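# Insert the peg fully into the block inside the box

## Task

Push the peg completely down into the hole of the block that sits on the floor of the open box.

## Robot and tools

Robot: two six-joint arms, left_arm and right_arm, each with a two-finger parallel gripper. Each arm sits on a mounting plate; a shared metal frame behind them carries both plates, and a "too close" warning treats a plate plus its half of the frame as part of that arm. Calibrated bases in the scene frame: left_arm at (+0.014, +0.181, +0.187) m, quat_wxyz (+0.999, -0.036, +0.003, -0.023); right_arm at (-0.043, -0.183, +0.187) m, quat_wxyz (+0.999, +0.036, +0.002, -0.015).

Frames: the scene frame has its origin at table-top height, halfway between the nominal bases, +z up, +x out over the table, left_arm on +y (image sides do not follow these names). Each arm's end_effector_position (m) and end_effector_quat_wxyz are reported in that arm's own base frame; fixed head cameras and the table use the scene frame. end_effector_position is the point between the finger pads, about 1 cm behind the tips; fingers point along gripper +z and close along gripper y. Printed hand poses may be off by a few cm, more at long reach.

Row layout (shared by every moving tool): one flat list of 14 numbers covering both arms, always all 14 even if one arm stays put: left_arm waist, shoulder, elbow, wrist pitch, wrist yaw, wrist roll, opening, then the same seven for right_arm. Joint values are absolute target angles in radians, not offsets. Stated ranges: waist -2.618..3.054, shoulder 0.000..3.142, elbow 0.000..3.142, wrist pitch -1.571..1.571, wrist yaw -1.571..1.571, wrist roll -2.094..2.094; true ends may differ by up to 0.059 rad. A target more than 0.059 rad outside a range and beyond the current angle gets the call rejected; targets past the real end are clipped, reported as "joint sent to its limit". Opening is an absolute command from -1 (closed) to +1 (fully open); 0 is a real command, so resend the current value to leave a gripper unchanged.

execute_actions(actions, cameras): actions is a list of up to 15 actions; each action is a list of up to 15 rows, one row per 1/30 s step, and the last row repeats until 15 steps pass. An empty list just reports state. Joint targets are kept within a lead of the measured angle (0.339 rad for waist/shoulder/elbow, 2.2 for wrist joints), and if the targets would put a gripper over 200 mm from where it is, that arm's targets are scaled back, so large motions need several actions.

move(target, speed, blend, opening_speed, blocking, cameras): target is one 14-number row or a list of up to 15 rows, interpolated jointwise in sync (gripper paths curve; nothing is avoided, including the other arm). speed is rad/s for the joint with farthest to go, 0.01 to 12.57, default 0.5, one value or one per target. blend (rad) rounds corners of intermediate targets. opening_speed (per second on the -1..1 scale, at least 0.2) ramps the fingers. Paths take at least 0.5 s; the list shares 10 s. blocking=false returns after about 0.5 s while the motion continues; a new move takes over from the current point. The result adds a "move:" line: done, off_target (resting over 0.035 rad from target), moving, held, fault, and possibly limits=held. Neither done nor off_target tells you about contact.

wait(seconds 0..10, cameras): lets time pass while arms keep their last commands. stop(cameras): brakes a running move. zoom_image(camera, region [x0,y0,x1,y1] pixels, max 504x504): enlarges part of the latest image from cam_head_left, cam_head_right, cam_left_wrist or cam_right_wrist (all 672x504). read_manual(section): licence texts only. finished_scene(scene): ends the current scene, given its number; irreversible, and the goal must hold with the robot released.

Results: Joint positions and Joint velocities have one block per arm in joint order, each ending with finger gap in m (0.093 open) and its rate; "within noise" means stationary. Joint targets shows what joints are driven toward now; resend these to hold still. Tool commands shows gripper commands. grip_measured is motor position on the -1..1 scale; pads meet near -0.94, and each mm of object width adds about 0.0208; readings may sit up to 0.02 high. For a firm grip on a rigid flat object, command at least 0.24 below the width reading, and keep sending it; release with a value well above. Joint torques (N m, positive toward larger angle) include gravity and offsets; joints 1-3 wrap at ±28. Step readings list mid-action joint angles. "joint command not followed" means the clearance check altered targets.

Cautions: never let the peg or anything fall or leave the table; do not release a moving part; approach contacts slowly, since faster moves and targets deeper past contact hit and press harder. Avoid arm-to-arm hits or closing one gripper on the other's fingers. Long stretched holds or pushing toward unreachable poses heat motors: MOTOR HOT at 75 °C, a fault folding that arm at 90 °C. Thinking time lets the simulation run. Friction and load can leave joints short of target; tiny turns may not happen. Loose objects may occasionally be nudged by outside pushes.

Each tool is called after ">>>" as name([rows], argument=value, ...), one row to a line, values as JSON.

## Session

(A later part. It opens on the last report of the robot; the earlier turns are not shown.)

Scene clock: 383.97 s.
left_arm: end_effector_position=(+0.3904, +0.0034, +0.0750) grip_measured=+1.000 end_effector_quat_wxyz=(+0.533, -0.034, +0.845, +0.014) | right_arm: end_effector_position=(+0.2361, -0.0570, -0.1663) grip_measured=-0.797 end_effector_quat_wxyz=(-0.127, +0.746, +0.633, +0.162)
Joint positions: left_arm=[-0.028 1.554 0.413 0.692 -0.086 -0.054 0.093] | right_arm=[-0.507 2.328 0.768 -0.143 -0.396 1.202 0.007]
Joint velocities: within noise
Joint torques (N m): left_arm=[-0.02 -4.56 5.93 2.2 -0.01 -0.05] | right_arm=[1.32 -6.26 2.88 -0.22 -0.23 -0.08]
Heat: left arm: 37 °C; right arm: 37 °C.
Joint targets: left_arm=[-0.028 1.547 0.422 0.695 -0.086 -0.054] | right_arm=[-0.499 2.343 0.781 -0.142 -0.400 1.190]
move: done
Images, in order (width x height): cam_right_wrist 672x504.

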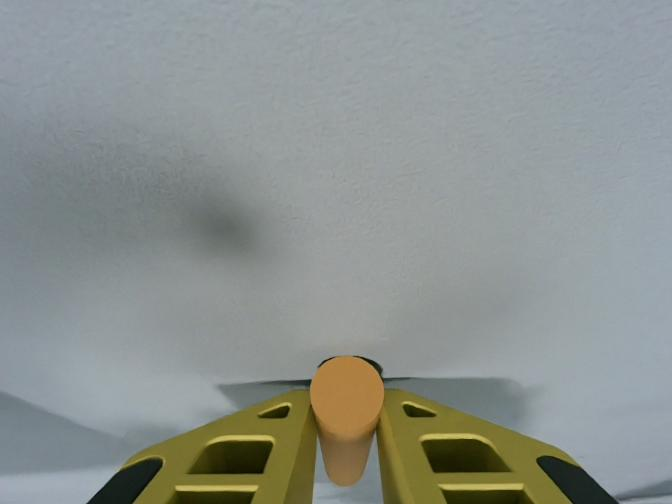

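>>> move([
  [-0.028,1.547,0.422,0.695,-0.086,-0.054,1,-0.499,1.8,0.735,-0.5,-0.4,1.19,-0.95],
  [-0.028,1.547,0.422,0.695,-0.086,-0.054,1,0.0,1.665,0.732,-0.63,1.166,1.586,-0.95],
  [-0.028,1.547,0.422,0.695,-0.086,-0.054,1,0.0,2.333,1.529,-0.743,1.166,1.586,-0.95],
], speed=0.8)

>>> zoom_image(camera="cam_head_left", region=[340, 200, 540, 360])

>>> zoom_image(camera="cam_head_right", region=[340, 200, 540, 360])

Scene clock: 403.57 s.
left_arm: end_effector_position=(+0.3904, +0.0034, +0.0750) grip_measured=+1.000 end_effector_quat_wxyz=(+0.533, -0.034, +0.845, +0.014) | right_arm: end_effector_position=(+0.4106, -0.1568, +0.0253) grip_measured=-0.814 end_effector_quat_wxyz=(+0.388, +0.597, +0.589, -0.384)
Joint positions: left_arm=[-0.028 1.554 0.413 0.692 -0.086 -0.054 0.093] | right_arm=[-0.007 2.32 1.495 -0.735 1.154 1.571 0.006]
Joint velocities: within noise
Joint torques (N m): left_arm=[0.02 -4.62 5.91 2.21 -0.01 -0.04] | right_arm=[1.51 -10.07 9.35 0.08 0.72 0.2]
Heat: left arm: 37 °C; right arm: 37 °C.
Joint targets: left_arm=[-0.028 1.547 0.422 0.695 -0.086 -0.054] | right_arm=[0.000 2.333 1.529 -0.743 1.166 1.586]
move: done

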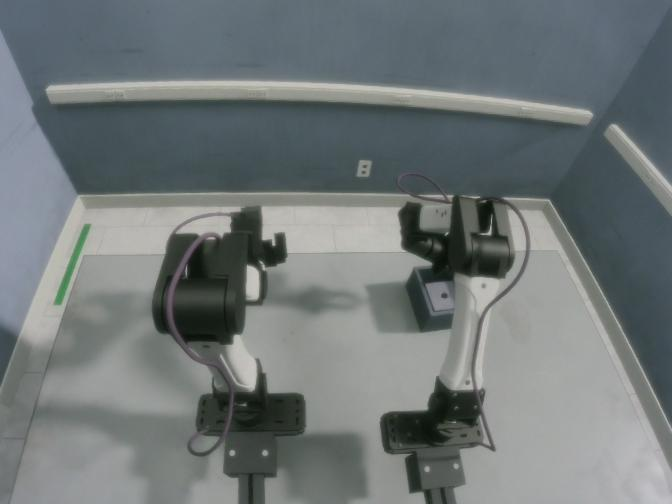

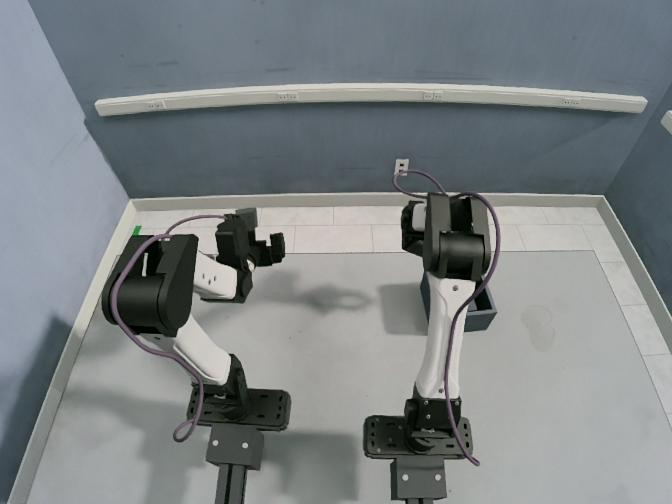

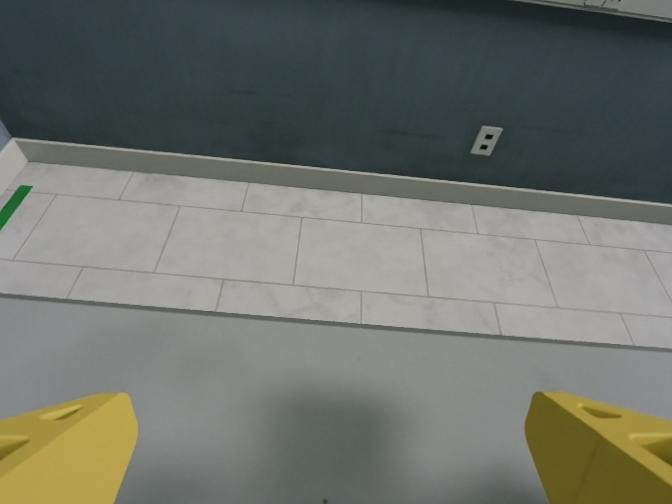

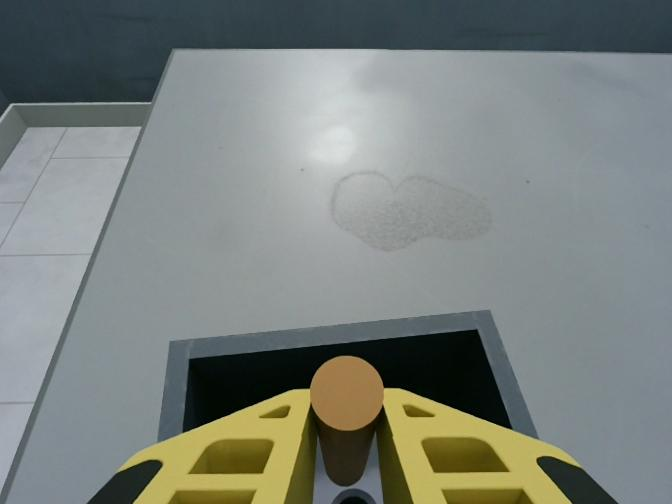

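Scaled by 2.520.

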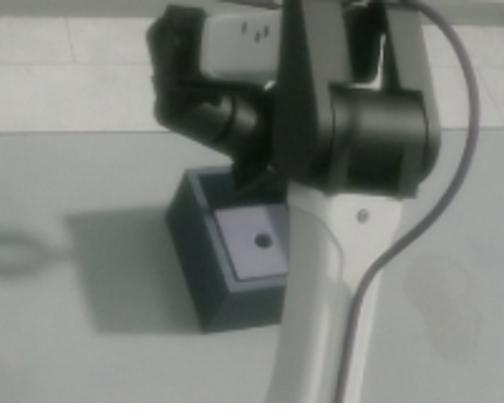

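Scaled by 2.520.

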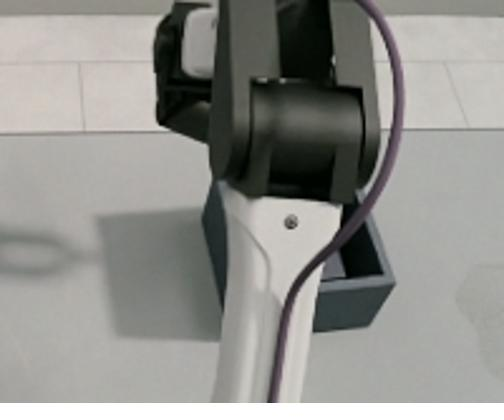

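>>> zoom_image(camera="cam_right_wrist", region=[280, 340, 420, 504])

Scaled by 3.073.

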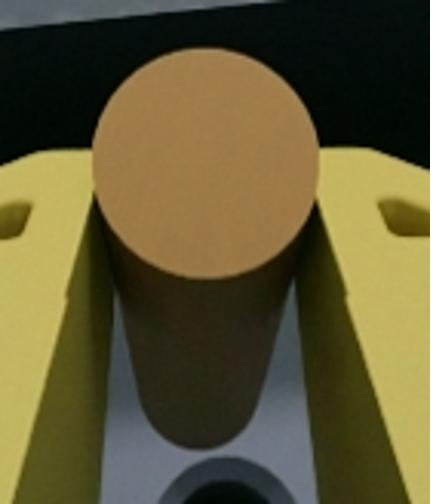

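>>> move(target=[-0.028,1.547,0.422,0.695,-0.086,-0.054,1,0.012,2.434,1.471,-0.598,1.166,1.586,-0.95], speed=0.4, cameras=["cam_right_wrist"])

>>> zoom_image(camera="cam_right_wrist", region=[280, 340, 420, 504])

Scene clock: 427.07 s.
left_arm: end_effector_position=(+0.3904, +0.0034, +0.0750) grip_measured=+1.000 end_effector_quat_wxyz=(+0.533, -0.034, +0.845, +0.014) | right_arm: end_effector_position=(+0.4136, -0.1521, -0.0180) grip_measured=-0.814 end_effector_quat_wxyz=(+0.390, +0.593, +0.592, -0.381)
Joint positions: left_arm=[-0.028 1.554 0.413 0.692 -0.086 -0.054 0.093] | right_arm=[0.005 2.423 1.48 -0.615 1.155 1.571 0.006]
Joint velocities: within noise
Joint torques (N m): left_arm=[0.03 -4.6 5.9 2.21 0 -0.05] | right_arm=[1.58 -10.51 4.53 0.31 0.69 0.21]
Heat: left arm: 38 °C; right arm: 41 °C.
Joint targets: left_arm=[-0.028 1.547 0.422 0.695 -0.086 -0.054] | right_arm=[0.012 2.434 1.471 -0.598 1.166 1.586]
move: done
Images, in order (width x height): cam_right_wrist 672x504.

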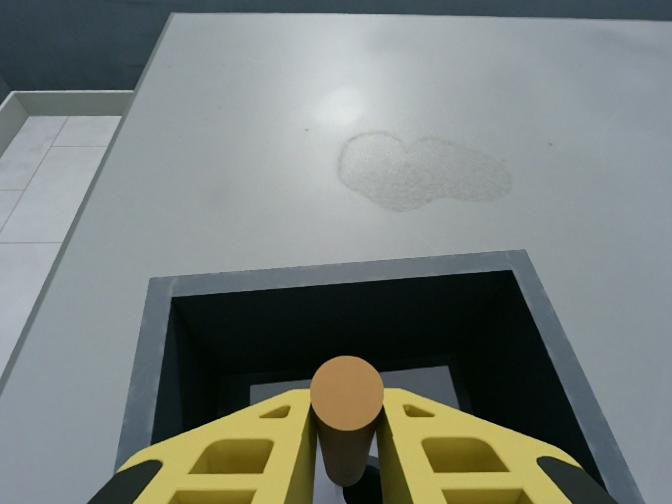

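Scaled by 3.073.

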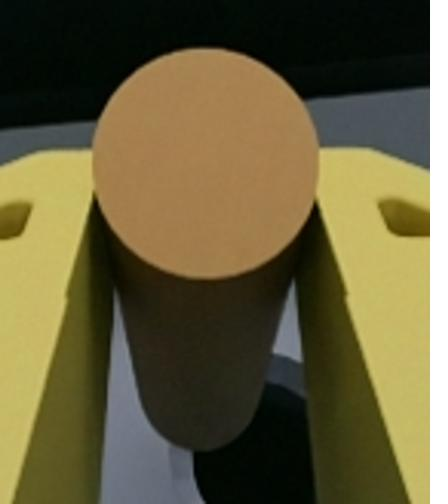

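>>> move(target=[-0.028,1.547,0.422,0.695,-0.086,-0.054,1,0.006,2.497,1.432,-0.505,1.166,1.586,-0.95], speed=0.3, cameras=["cam_right_wrist"])

>>> zoom_image(camera="cam_right_wrist", region=[280, 340, 420, 504])

Scene clock: 442.20 s.
left_arm: end_effector_position=(+0.3904, +0.0034, +0.0750) grip_measured=+1.000 end_effector_quat_wxyz=(+0.533, -0.034, +0.845, +0.014) | right_arm: end_effector_position=(+0.4059, -0.1518, -0.0471) grip_measured=-0.814 end_effector_quat_wxyz=(+0.389, +0.591, +0.593, -0.384)
Joint positions: left_arm=[-0.028 1.554 0.413 0.692 -0.086 -0.054 0.093] | right_arm=[0.006 2.481 1.443 -0.529 1.156 1.572 0.006]
Joint velocities: within noise
Joint torques (N m): left_arm=[-0.01 -4.56 5.89 2.2 0.01 -0.06] | right_arm=[0.92 -10.03 3.96 0.36 0.68 0.2]
Heat: left arm: 38 °C; right arm: 41 °C.
Joint targets: left_arm=[-0.028 1.547 0.422 0.695 -0.086 -0.054] | right_arm=[0.006 2.497 1.432 -0.505 1.166 1.586]
move: done
Images, in order (width x height): cam_right_wrist 672x504.

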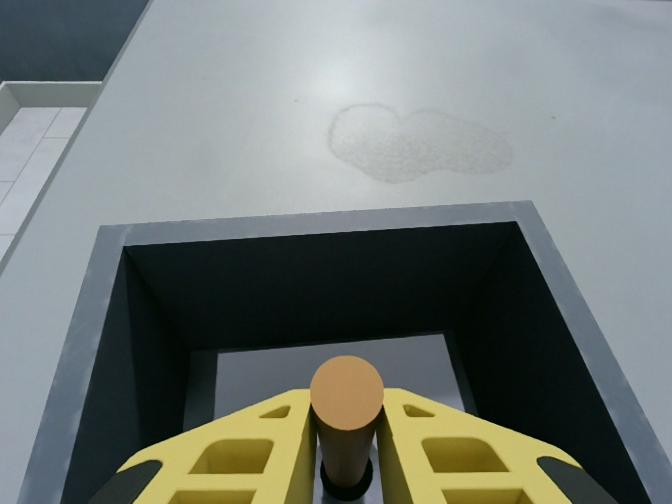

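Scaled by 3.073.

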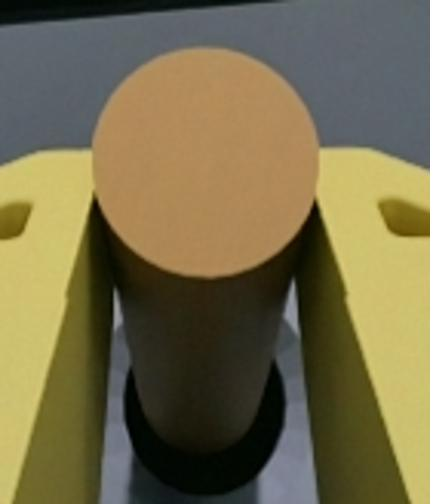

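>>> move(target=[-0.028,1.547,0.422,0.695,-0.086,-0.054,1,0.010,2.535,1.445,-0.474,1.166,1.586,-0.95], speed=0.3, cameras=["cam_right_wrist"])

>>> zoom_image(camera="cam_right_wrist", region=[280, 340, 420, 504])

Scene clock: 458.27 s.
left_arm: end_effector_position=(+0.3904, +0.0034, +0.0750) grip_measured=+1.000 end_effector_quat_wxyz=(+0.533, -0.034, +0.845, +0.014) | right_arm: end_effector_position=(+0.4047, -0.1518, -0.0618) grip_measured=-0.814 end_effector_quat_wxyz=(+0.388, +0.591, +0.593, -0.384)
Joint positions: left_arm=[-0.028 1.554 0.413 0.692 -0.086 -0.054 0.093] | right_arm=[0.006 2.519 1.442 -0.491 1.156 1.572 0.006]
Joint velocities: within noise
Joint torques (N m): left_arm=[0.02 -4.63 5.87 2.21 0 -0.05] | right_arm=[1.28 -10.04 5.14 0.27 0.67 0.22]
Heat: left arm: 38 °C; right arm: 41 °C.
Joint targets: left_arm=[-0.028 1.547 0.422 0.695 -0.086 -0.054] | right_arm=[0.010 2.535 1.445 -0.474 1.166 1.586]
move: done
Images, in order (width x height): cam_right_wrist 672x504.

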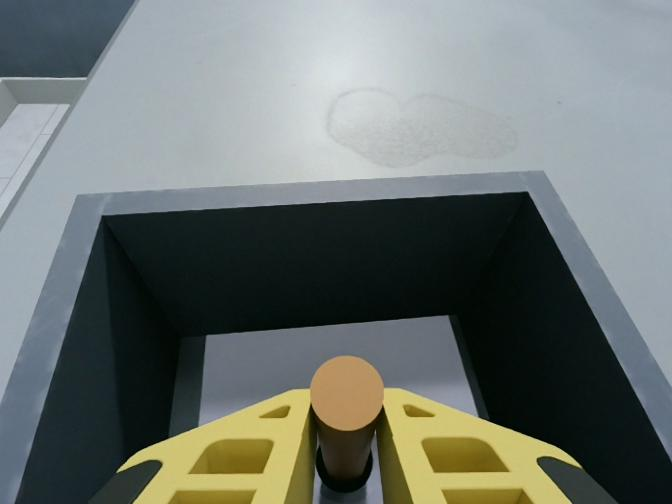

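Scaled by 3.073.

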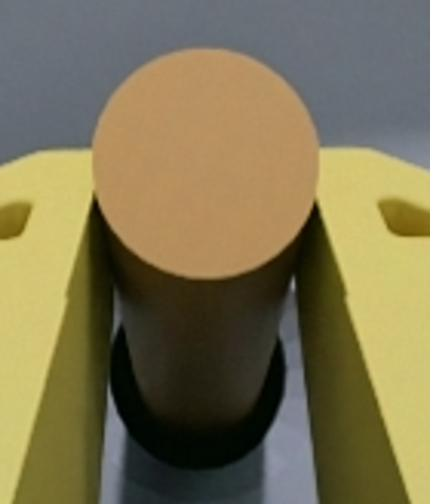

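>>> move(target=[-0.028,1.547,0.422,0.695,-0.086,-0.054,1,0.007,2.600,1.468,-0.429,1.166,1.586,-0.95], speed=0.2, cameras=["cam_right_wrist"])

>>> zoom_image(camera="cam_right_wrist", region=[280, 340, 420, 504])

Scene clock: 464.83 s.
left_arm: end_effector_position=(+0.3904, +0.0034, +0.0750) grip_measured=+1.000 end_effector_quat_wxyz=(+0.533, -0.034, +0.845, +0.014) | right_arm: end_effector_position=(+0.4046, -0.1526, -0.0668) grip_measured=-0.814 end_effector_quat_wxyz=(+0.399, +0.581, +0.588, -0.397)
Joint positions: left_arm=[-0.028 1.554 0.413 0.692 -0.086 -0.054 0.093] | right_arm=[0.01 2.552 1.45 -0.474 1.196 1.572 0.006]
Joint velocities: within noise
Joint torques (N m): left_arm=[-0.01 -4.59 5.86 2.19 0 -0.06] | right_arm=[0.76 -7.17 6.58 0.56 0.35 0.18]
Heat: left arm: 38 °C; right arm: 41 °C.
Joint targets: left_arm=[-0.028 1.547 0.422 0.695 -0.086 -0.054] | right_arm=[0.007 2.600 1.468 -0.429 1.166 1.586]
move: off_target (right_arm); right_arm: the shoulder is farthest, 0.048 rad from its target
Images, in order (width x height): cam_right_wrist 672x504.

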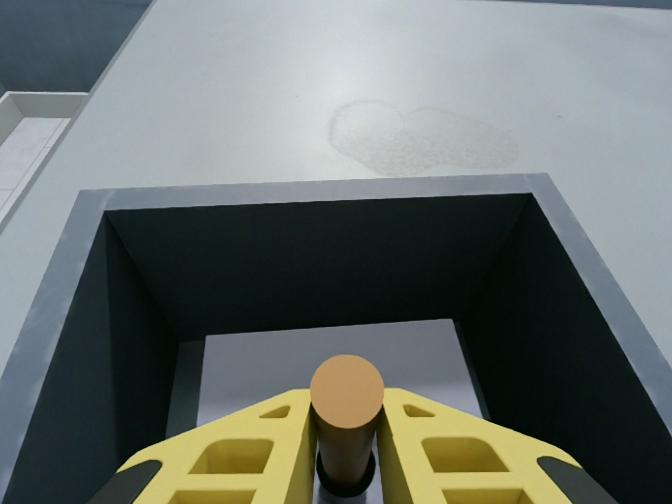

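Scaled by 3.073.

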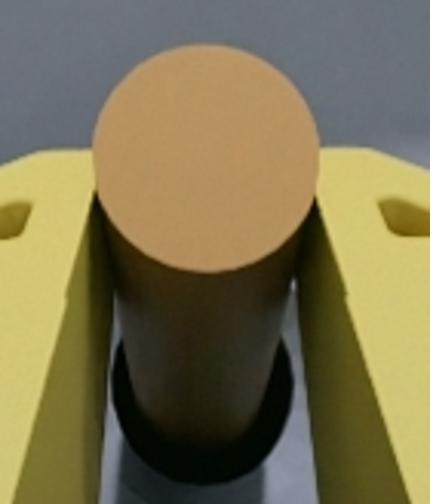

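>>> move(target=[-0.028,1.547,0.422,0.695,-0.086,-0.054,1,0.008,2.545,1.458,-0.474,1.166,1.586,-0.95], speed=0.2, cameras=["cam_right_wrist"])

>>> zoom_image(camera="cam_right_wrist", region=[305, 430, 385, 504])

Scene clock: 476.63 s.
left_arm: end_effector_position=(+0.3904, +0.0034, +0.0750) grip_measured=+1.000 end_effector_quat_wxyz=(+0.533, -0.034, +0.845, +0.014) | right_arm: end_effector_position=(+0.4041, -0.1526, -0.0668) grip_measured=-0.814 end_effector_quat_wxyz=(+0.398, +0.580, +0.589, -0.398)
Joint positions: left_arm=[-0.028 1.554 0.413 0.692 -0.086 -0.054 0.093] | right_arm=[0.01 2.552 1.45 -0.477 1.196 1.572 0.006]
Joint velocities: within noise
Joint torques (N m): left_arm=[0.02 -4.57 5.87 2.2 -0.01 -0.06] | right_arm=[0.87 -12.21 5.53 0.13 0.32 0.25]
Heat: left arm: 38 °C; right arm: 41 °C.
Joint targets: left_arm=[-0.028 1.547 0.422 0.695 -0.086 -0.054] | right_arm=[0.008 2.545 1.458 -0.474 1.166 1.586]
move: done
Images, in order (width x height): cam_right_wrist 672x504.

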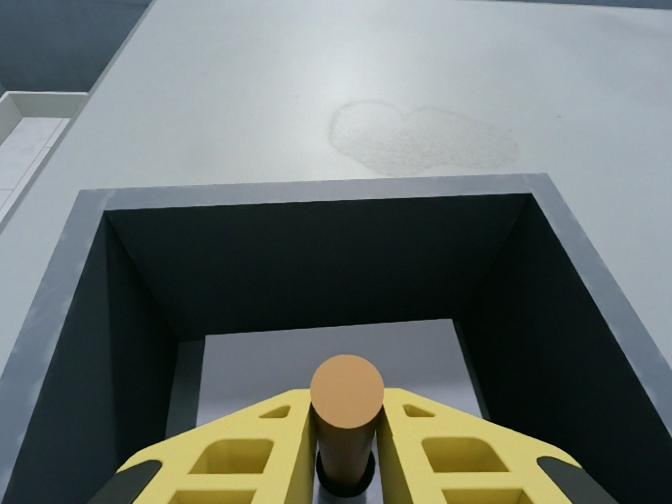

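Scaled by 6.300.

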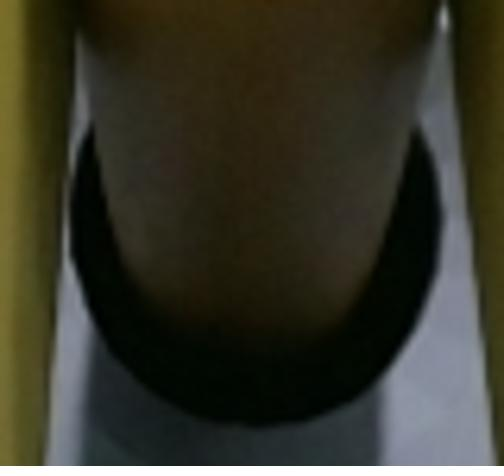

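>>> move(target=[-0.028,1.547,0.422,0.695,-0.086,-0.054,1,0.024,2.55,1.445,-0.478,1.2,1.586,-0.95], speed=0.2, cameras=["cam_right_wrist"])

>>> zoom_image(camera="cam_right_wrist", region=[280, 340, 420, 504])

Scene clock: 494.33 s.
left_arm: end_effector_position=(+0.3904, +0.0034, +0.0750) grip_measured=+1.000 end_effector_quat_wxyz=(+0.533, -0.034, +0.845, +0.014) | right_arm: end_effector_position=(+0.4053, -0.1500, -0.0656) grip_measured=-0.814 end_effector_quat_wxyz=(+0.402, +0.576, +0.589, -0.399)
Joint positions: left_arm=[-0.028 1.554 0.413 0.692 -0.086 -0.054 0.093] | right_arm=[0.018 2.552 1.45 -0.477 1.204 1.572 0.006]
Joint velocities: within noise
Joint torques (N m): left_arm=[-0.02 -4.63 5.93 2.2 -0.02 -0.05] | right_arm=[1.55 -11.71 4.16 0.1 0.56 0.23]
Heat: left arm: 38 °C; right arm: 44 °C.
Joint targets: left_arm=[-0.028 1.547 0.422 0.695 -0.086 -0.054] | right_arm=[0.024 2.550 1.445 -0.478 1.200 1.586]
move: done
Images, in order (width x height): cam_right_wrist 672x504.

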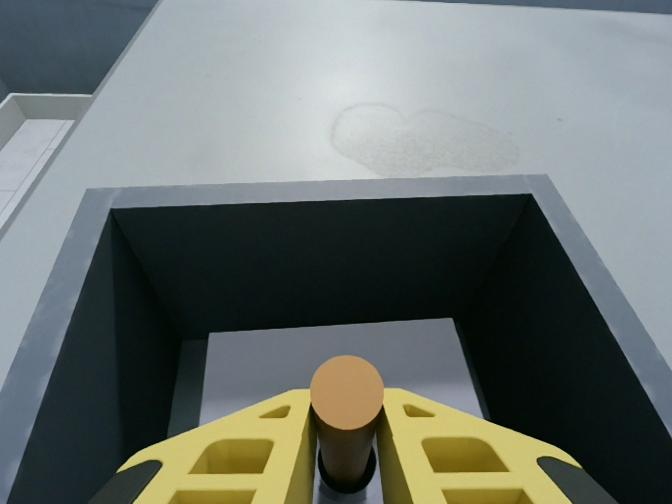

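Scaled by 3.073.

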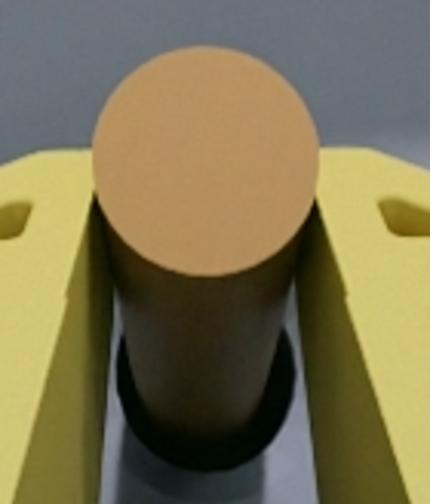

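>>> move(target=[-0.028,1.547,0.422,0.695,-0.086,-0.054,1,0.024,2.56,1.448,-0.47,1.18,1.586,-0.95], speed=0.2, cameras=["cam_right_wrist"])

>>> move(target=[-0.028,1.547,0.422,0.695,-0.086,-0.054,1,0.024,2.56,1.448,-0.47,1.18,1.586,-0.45], opening_speed=0.5, cameras=["cam_right_wrist"])

>>> zoom_image(camera="cam_right_wrist", region=[280, 340, 420, 504])

Scene clock: 503.83 s.
left_arm: end_effector_position=(+0.3904, +0.0034, +0.0750) grip_measured=+1.000 end_effector_quat_wxyz=(+0.533, -0.034, +0.845, +0.014) | right_arm: end_effector_position=(+0.4053, -0.1500, -0.0656) grip_measured=-0.814 end_effector_quat_wxyz=(+0.401, +0.576, +0.589, -0.399)
Joint positions: left_arm=[-0.028 1.554 0.413 0.692 -0.086 -0.054 0.093] | right_arm=[0.018 2.552 1.45 -0.477 1.203 1.572 0.006]
Joint velocities: within noise
Joint torques (N m): left_arm=[-0.03 -4.62 5.9 2.21 -0.01 -0.06] | right_arm=[1.57 -10.82 4.49 0.18 0.39 0.2]
Heat: left arm: 38 °C; right arm: 46 °C.
Joint targets: left_arm=[-0.028 1.547 0.422 0.695 -0.086 -0.054] | right_arm=[0.024 2.560 1.448 -0.470 1.180 1.586]
move: done
Images, in order (width x height): cam_right_wrist 672x504.

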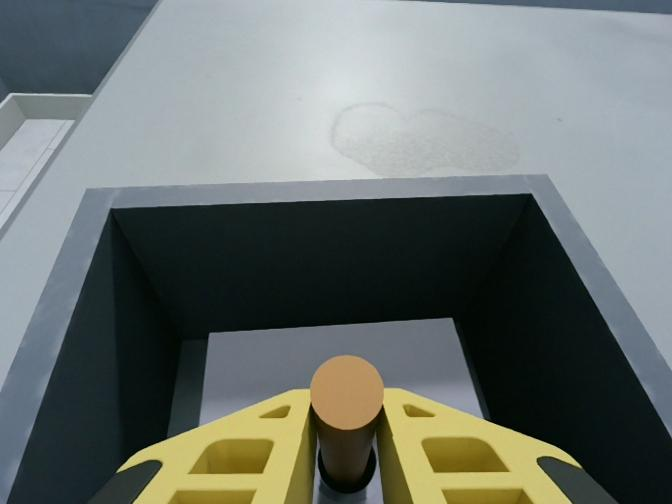

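Scene clock: 505.03 s.
left_arm: end_effector_position=(+0.3904, +0.0034, +0.0750) grip_measured=+1.000 end_effector_quat_wxyz=(+0.533, -0.034, +0.845, +0.014) | right_arm: end_effector_position=(+0.4053, -0.1500, -0.0658) grip_measured=-0.452 end_effector_quat_wxyz=(+0.401, +0.577, +0.590, -0.399)
Joint positions: left_arm=[-0.028 1.554 0.413 0.692 -0.086 -0.054 0.093] | right_arm=[0.018 2.552 1.45 -0.477 1.202 1.572 0.024]
Joint velocities: within noise
Joint torques (N m): left_arm=[-0.05 -4.57 5.87 2.2 -0.01 -0.07] | right_arm=[1.54 -10.78 4.67 0.18 0.4 0.22]
Heat: left arm: 38 °C; right arm: 46 °C.
Joint targets: left_arm=[-0.028 1.547 0.422 0.695 -0.086 -0.054] | right_arm=[0.024 2.560 1.448 -0.470 1.180 1.586]
move: done
Images, in order (width x height): cam_right_wrist 672x504.

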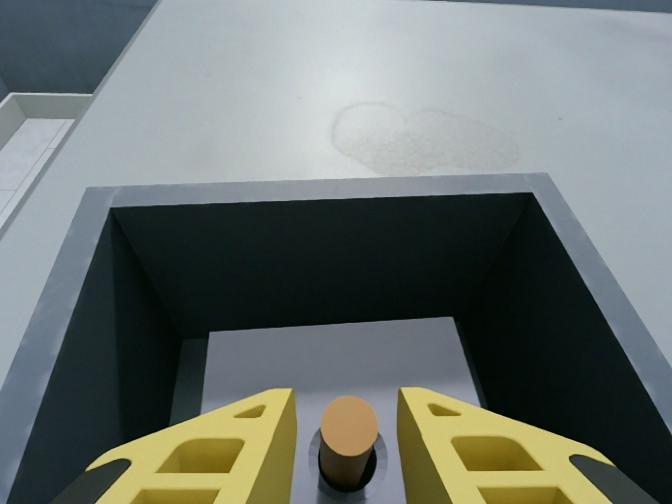

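Scaled by 3.073.

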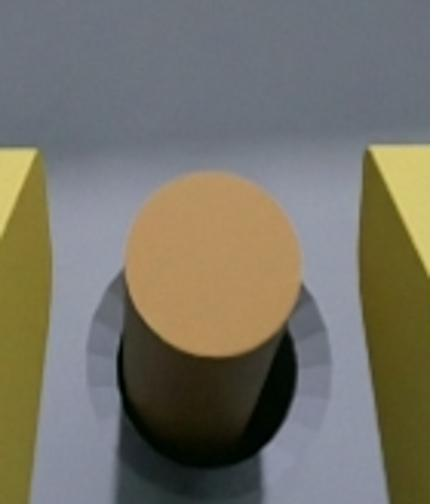

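>>> move([
  [-0.028,1.547,0.422,0.695,-0.086,-0.054,1,0.022,2.434,1.471,-0.598,1.166,1.586,-0.1],
  [-0.028,1.547,0.422,0.695,-0.086,-0.054,1,-0.03,2.3,1.6,-0.8,1.166,1.586,-0.1],
  [-0.028,1.547,0.422,0.695,-0.086,-0.054,1,-0.43,2.337,1.98,-1.191,0.08,1.15,-0.1],
], speed=0.7)

>>> zoom_image(camera="cam_right_wrist", region=[220, 180, 440, 400])

>>> zoom_image(camera="cam_head_left", region=[390, 240, 500, 350])

Scene clock: 513.73 s.
left_arm: end_effector_position=(+0.3904, +0.0034, +0.0750) grip_measured=+1.000 end_effector_quat_wxyz=(+0.533, -0.034, +0.845, +0.014) | right_arm: end_effector_position=(+0.4059, -0.2012, +0.0270) grip_measured=-0.102 end_effector_quat_wxyz=(+0.018, +0.713, +0.700, -0.039)
Joint positions: left_arm=[-0.028 1.554 0.413 0.692 -0.086 -0.054 0.093] | right_arm=[-0.429 2.331 1.947 -1.182 0.085 1.161 0.04]
Joint velocities: within noise
Joint torques (N m): left_arm=[0.02 -4.6 5.91 2.21 -0.02 -0.05] | right_arm=[0.69 -11.64 10.04 -0.02 0.04 -0.06]
Heat: left arm: 38 °C; right arm: 46 °C.
Joint targets: left_arm=[-0.028 1.547 0.422 0.695 -0.086 -0.054] | right_arm=[-0.430 2.337 1.980 -1.191 0.080 1.150]
move: done

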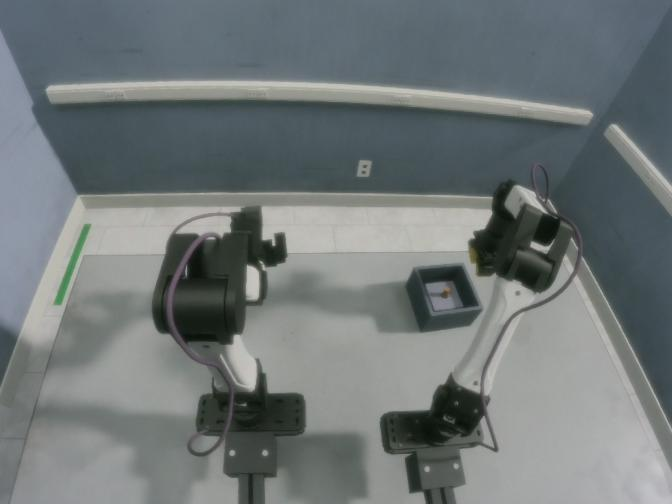

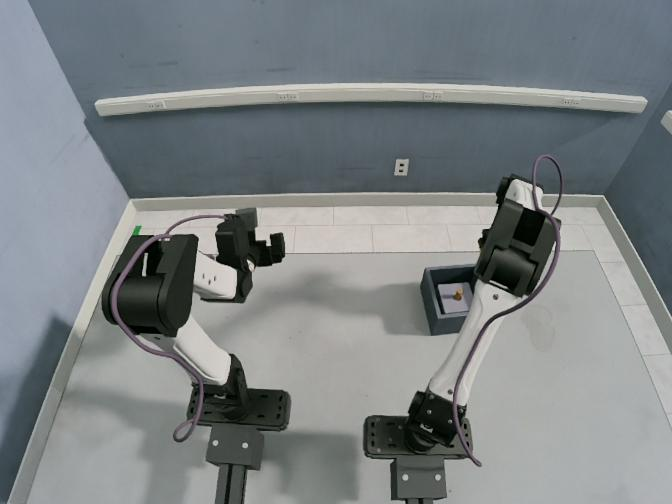

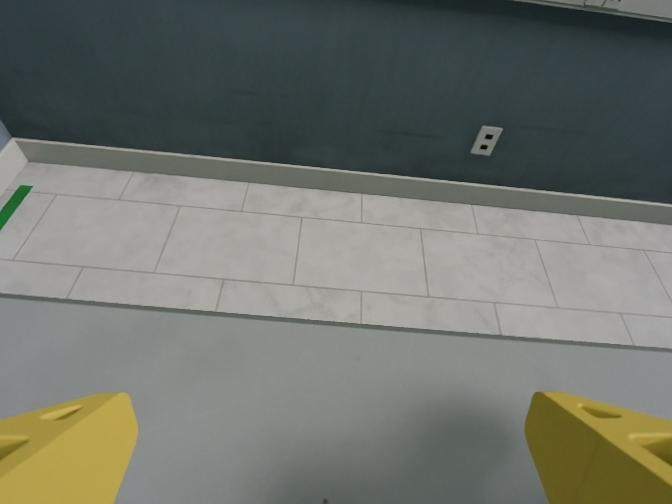

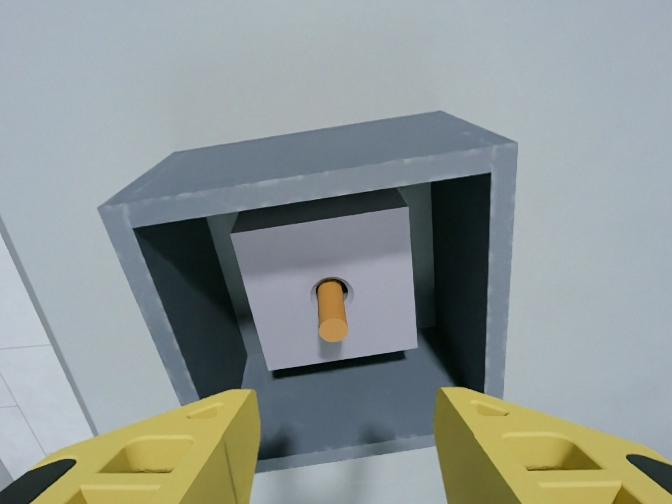

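Scaled by 2.291.

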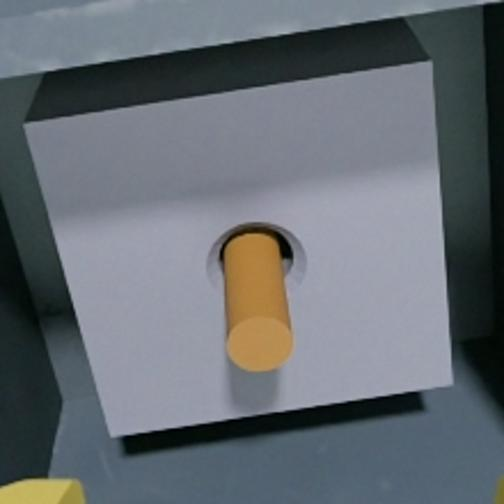

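Scaled by 4.582.

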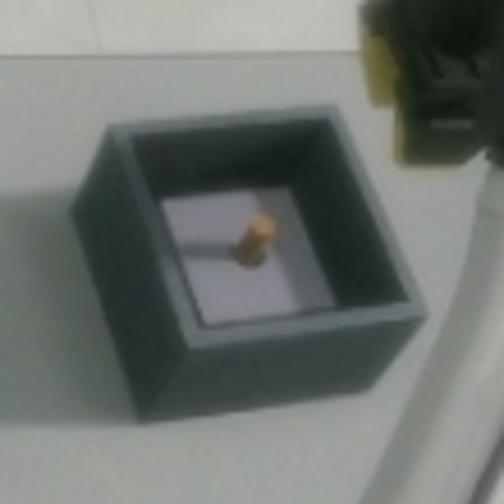

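>>> finished_scene(scene=1)

The scene is finished: the task was done.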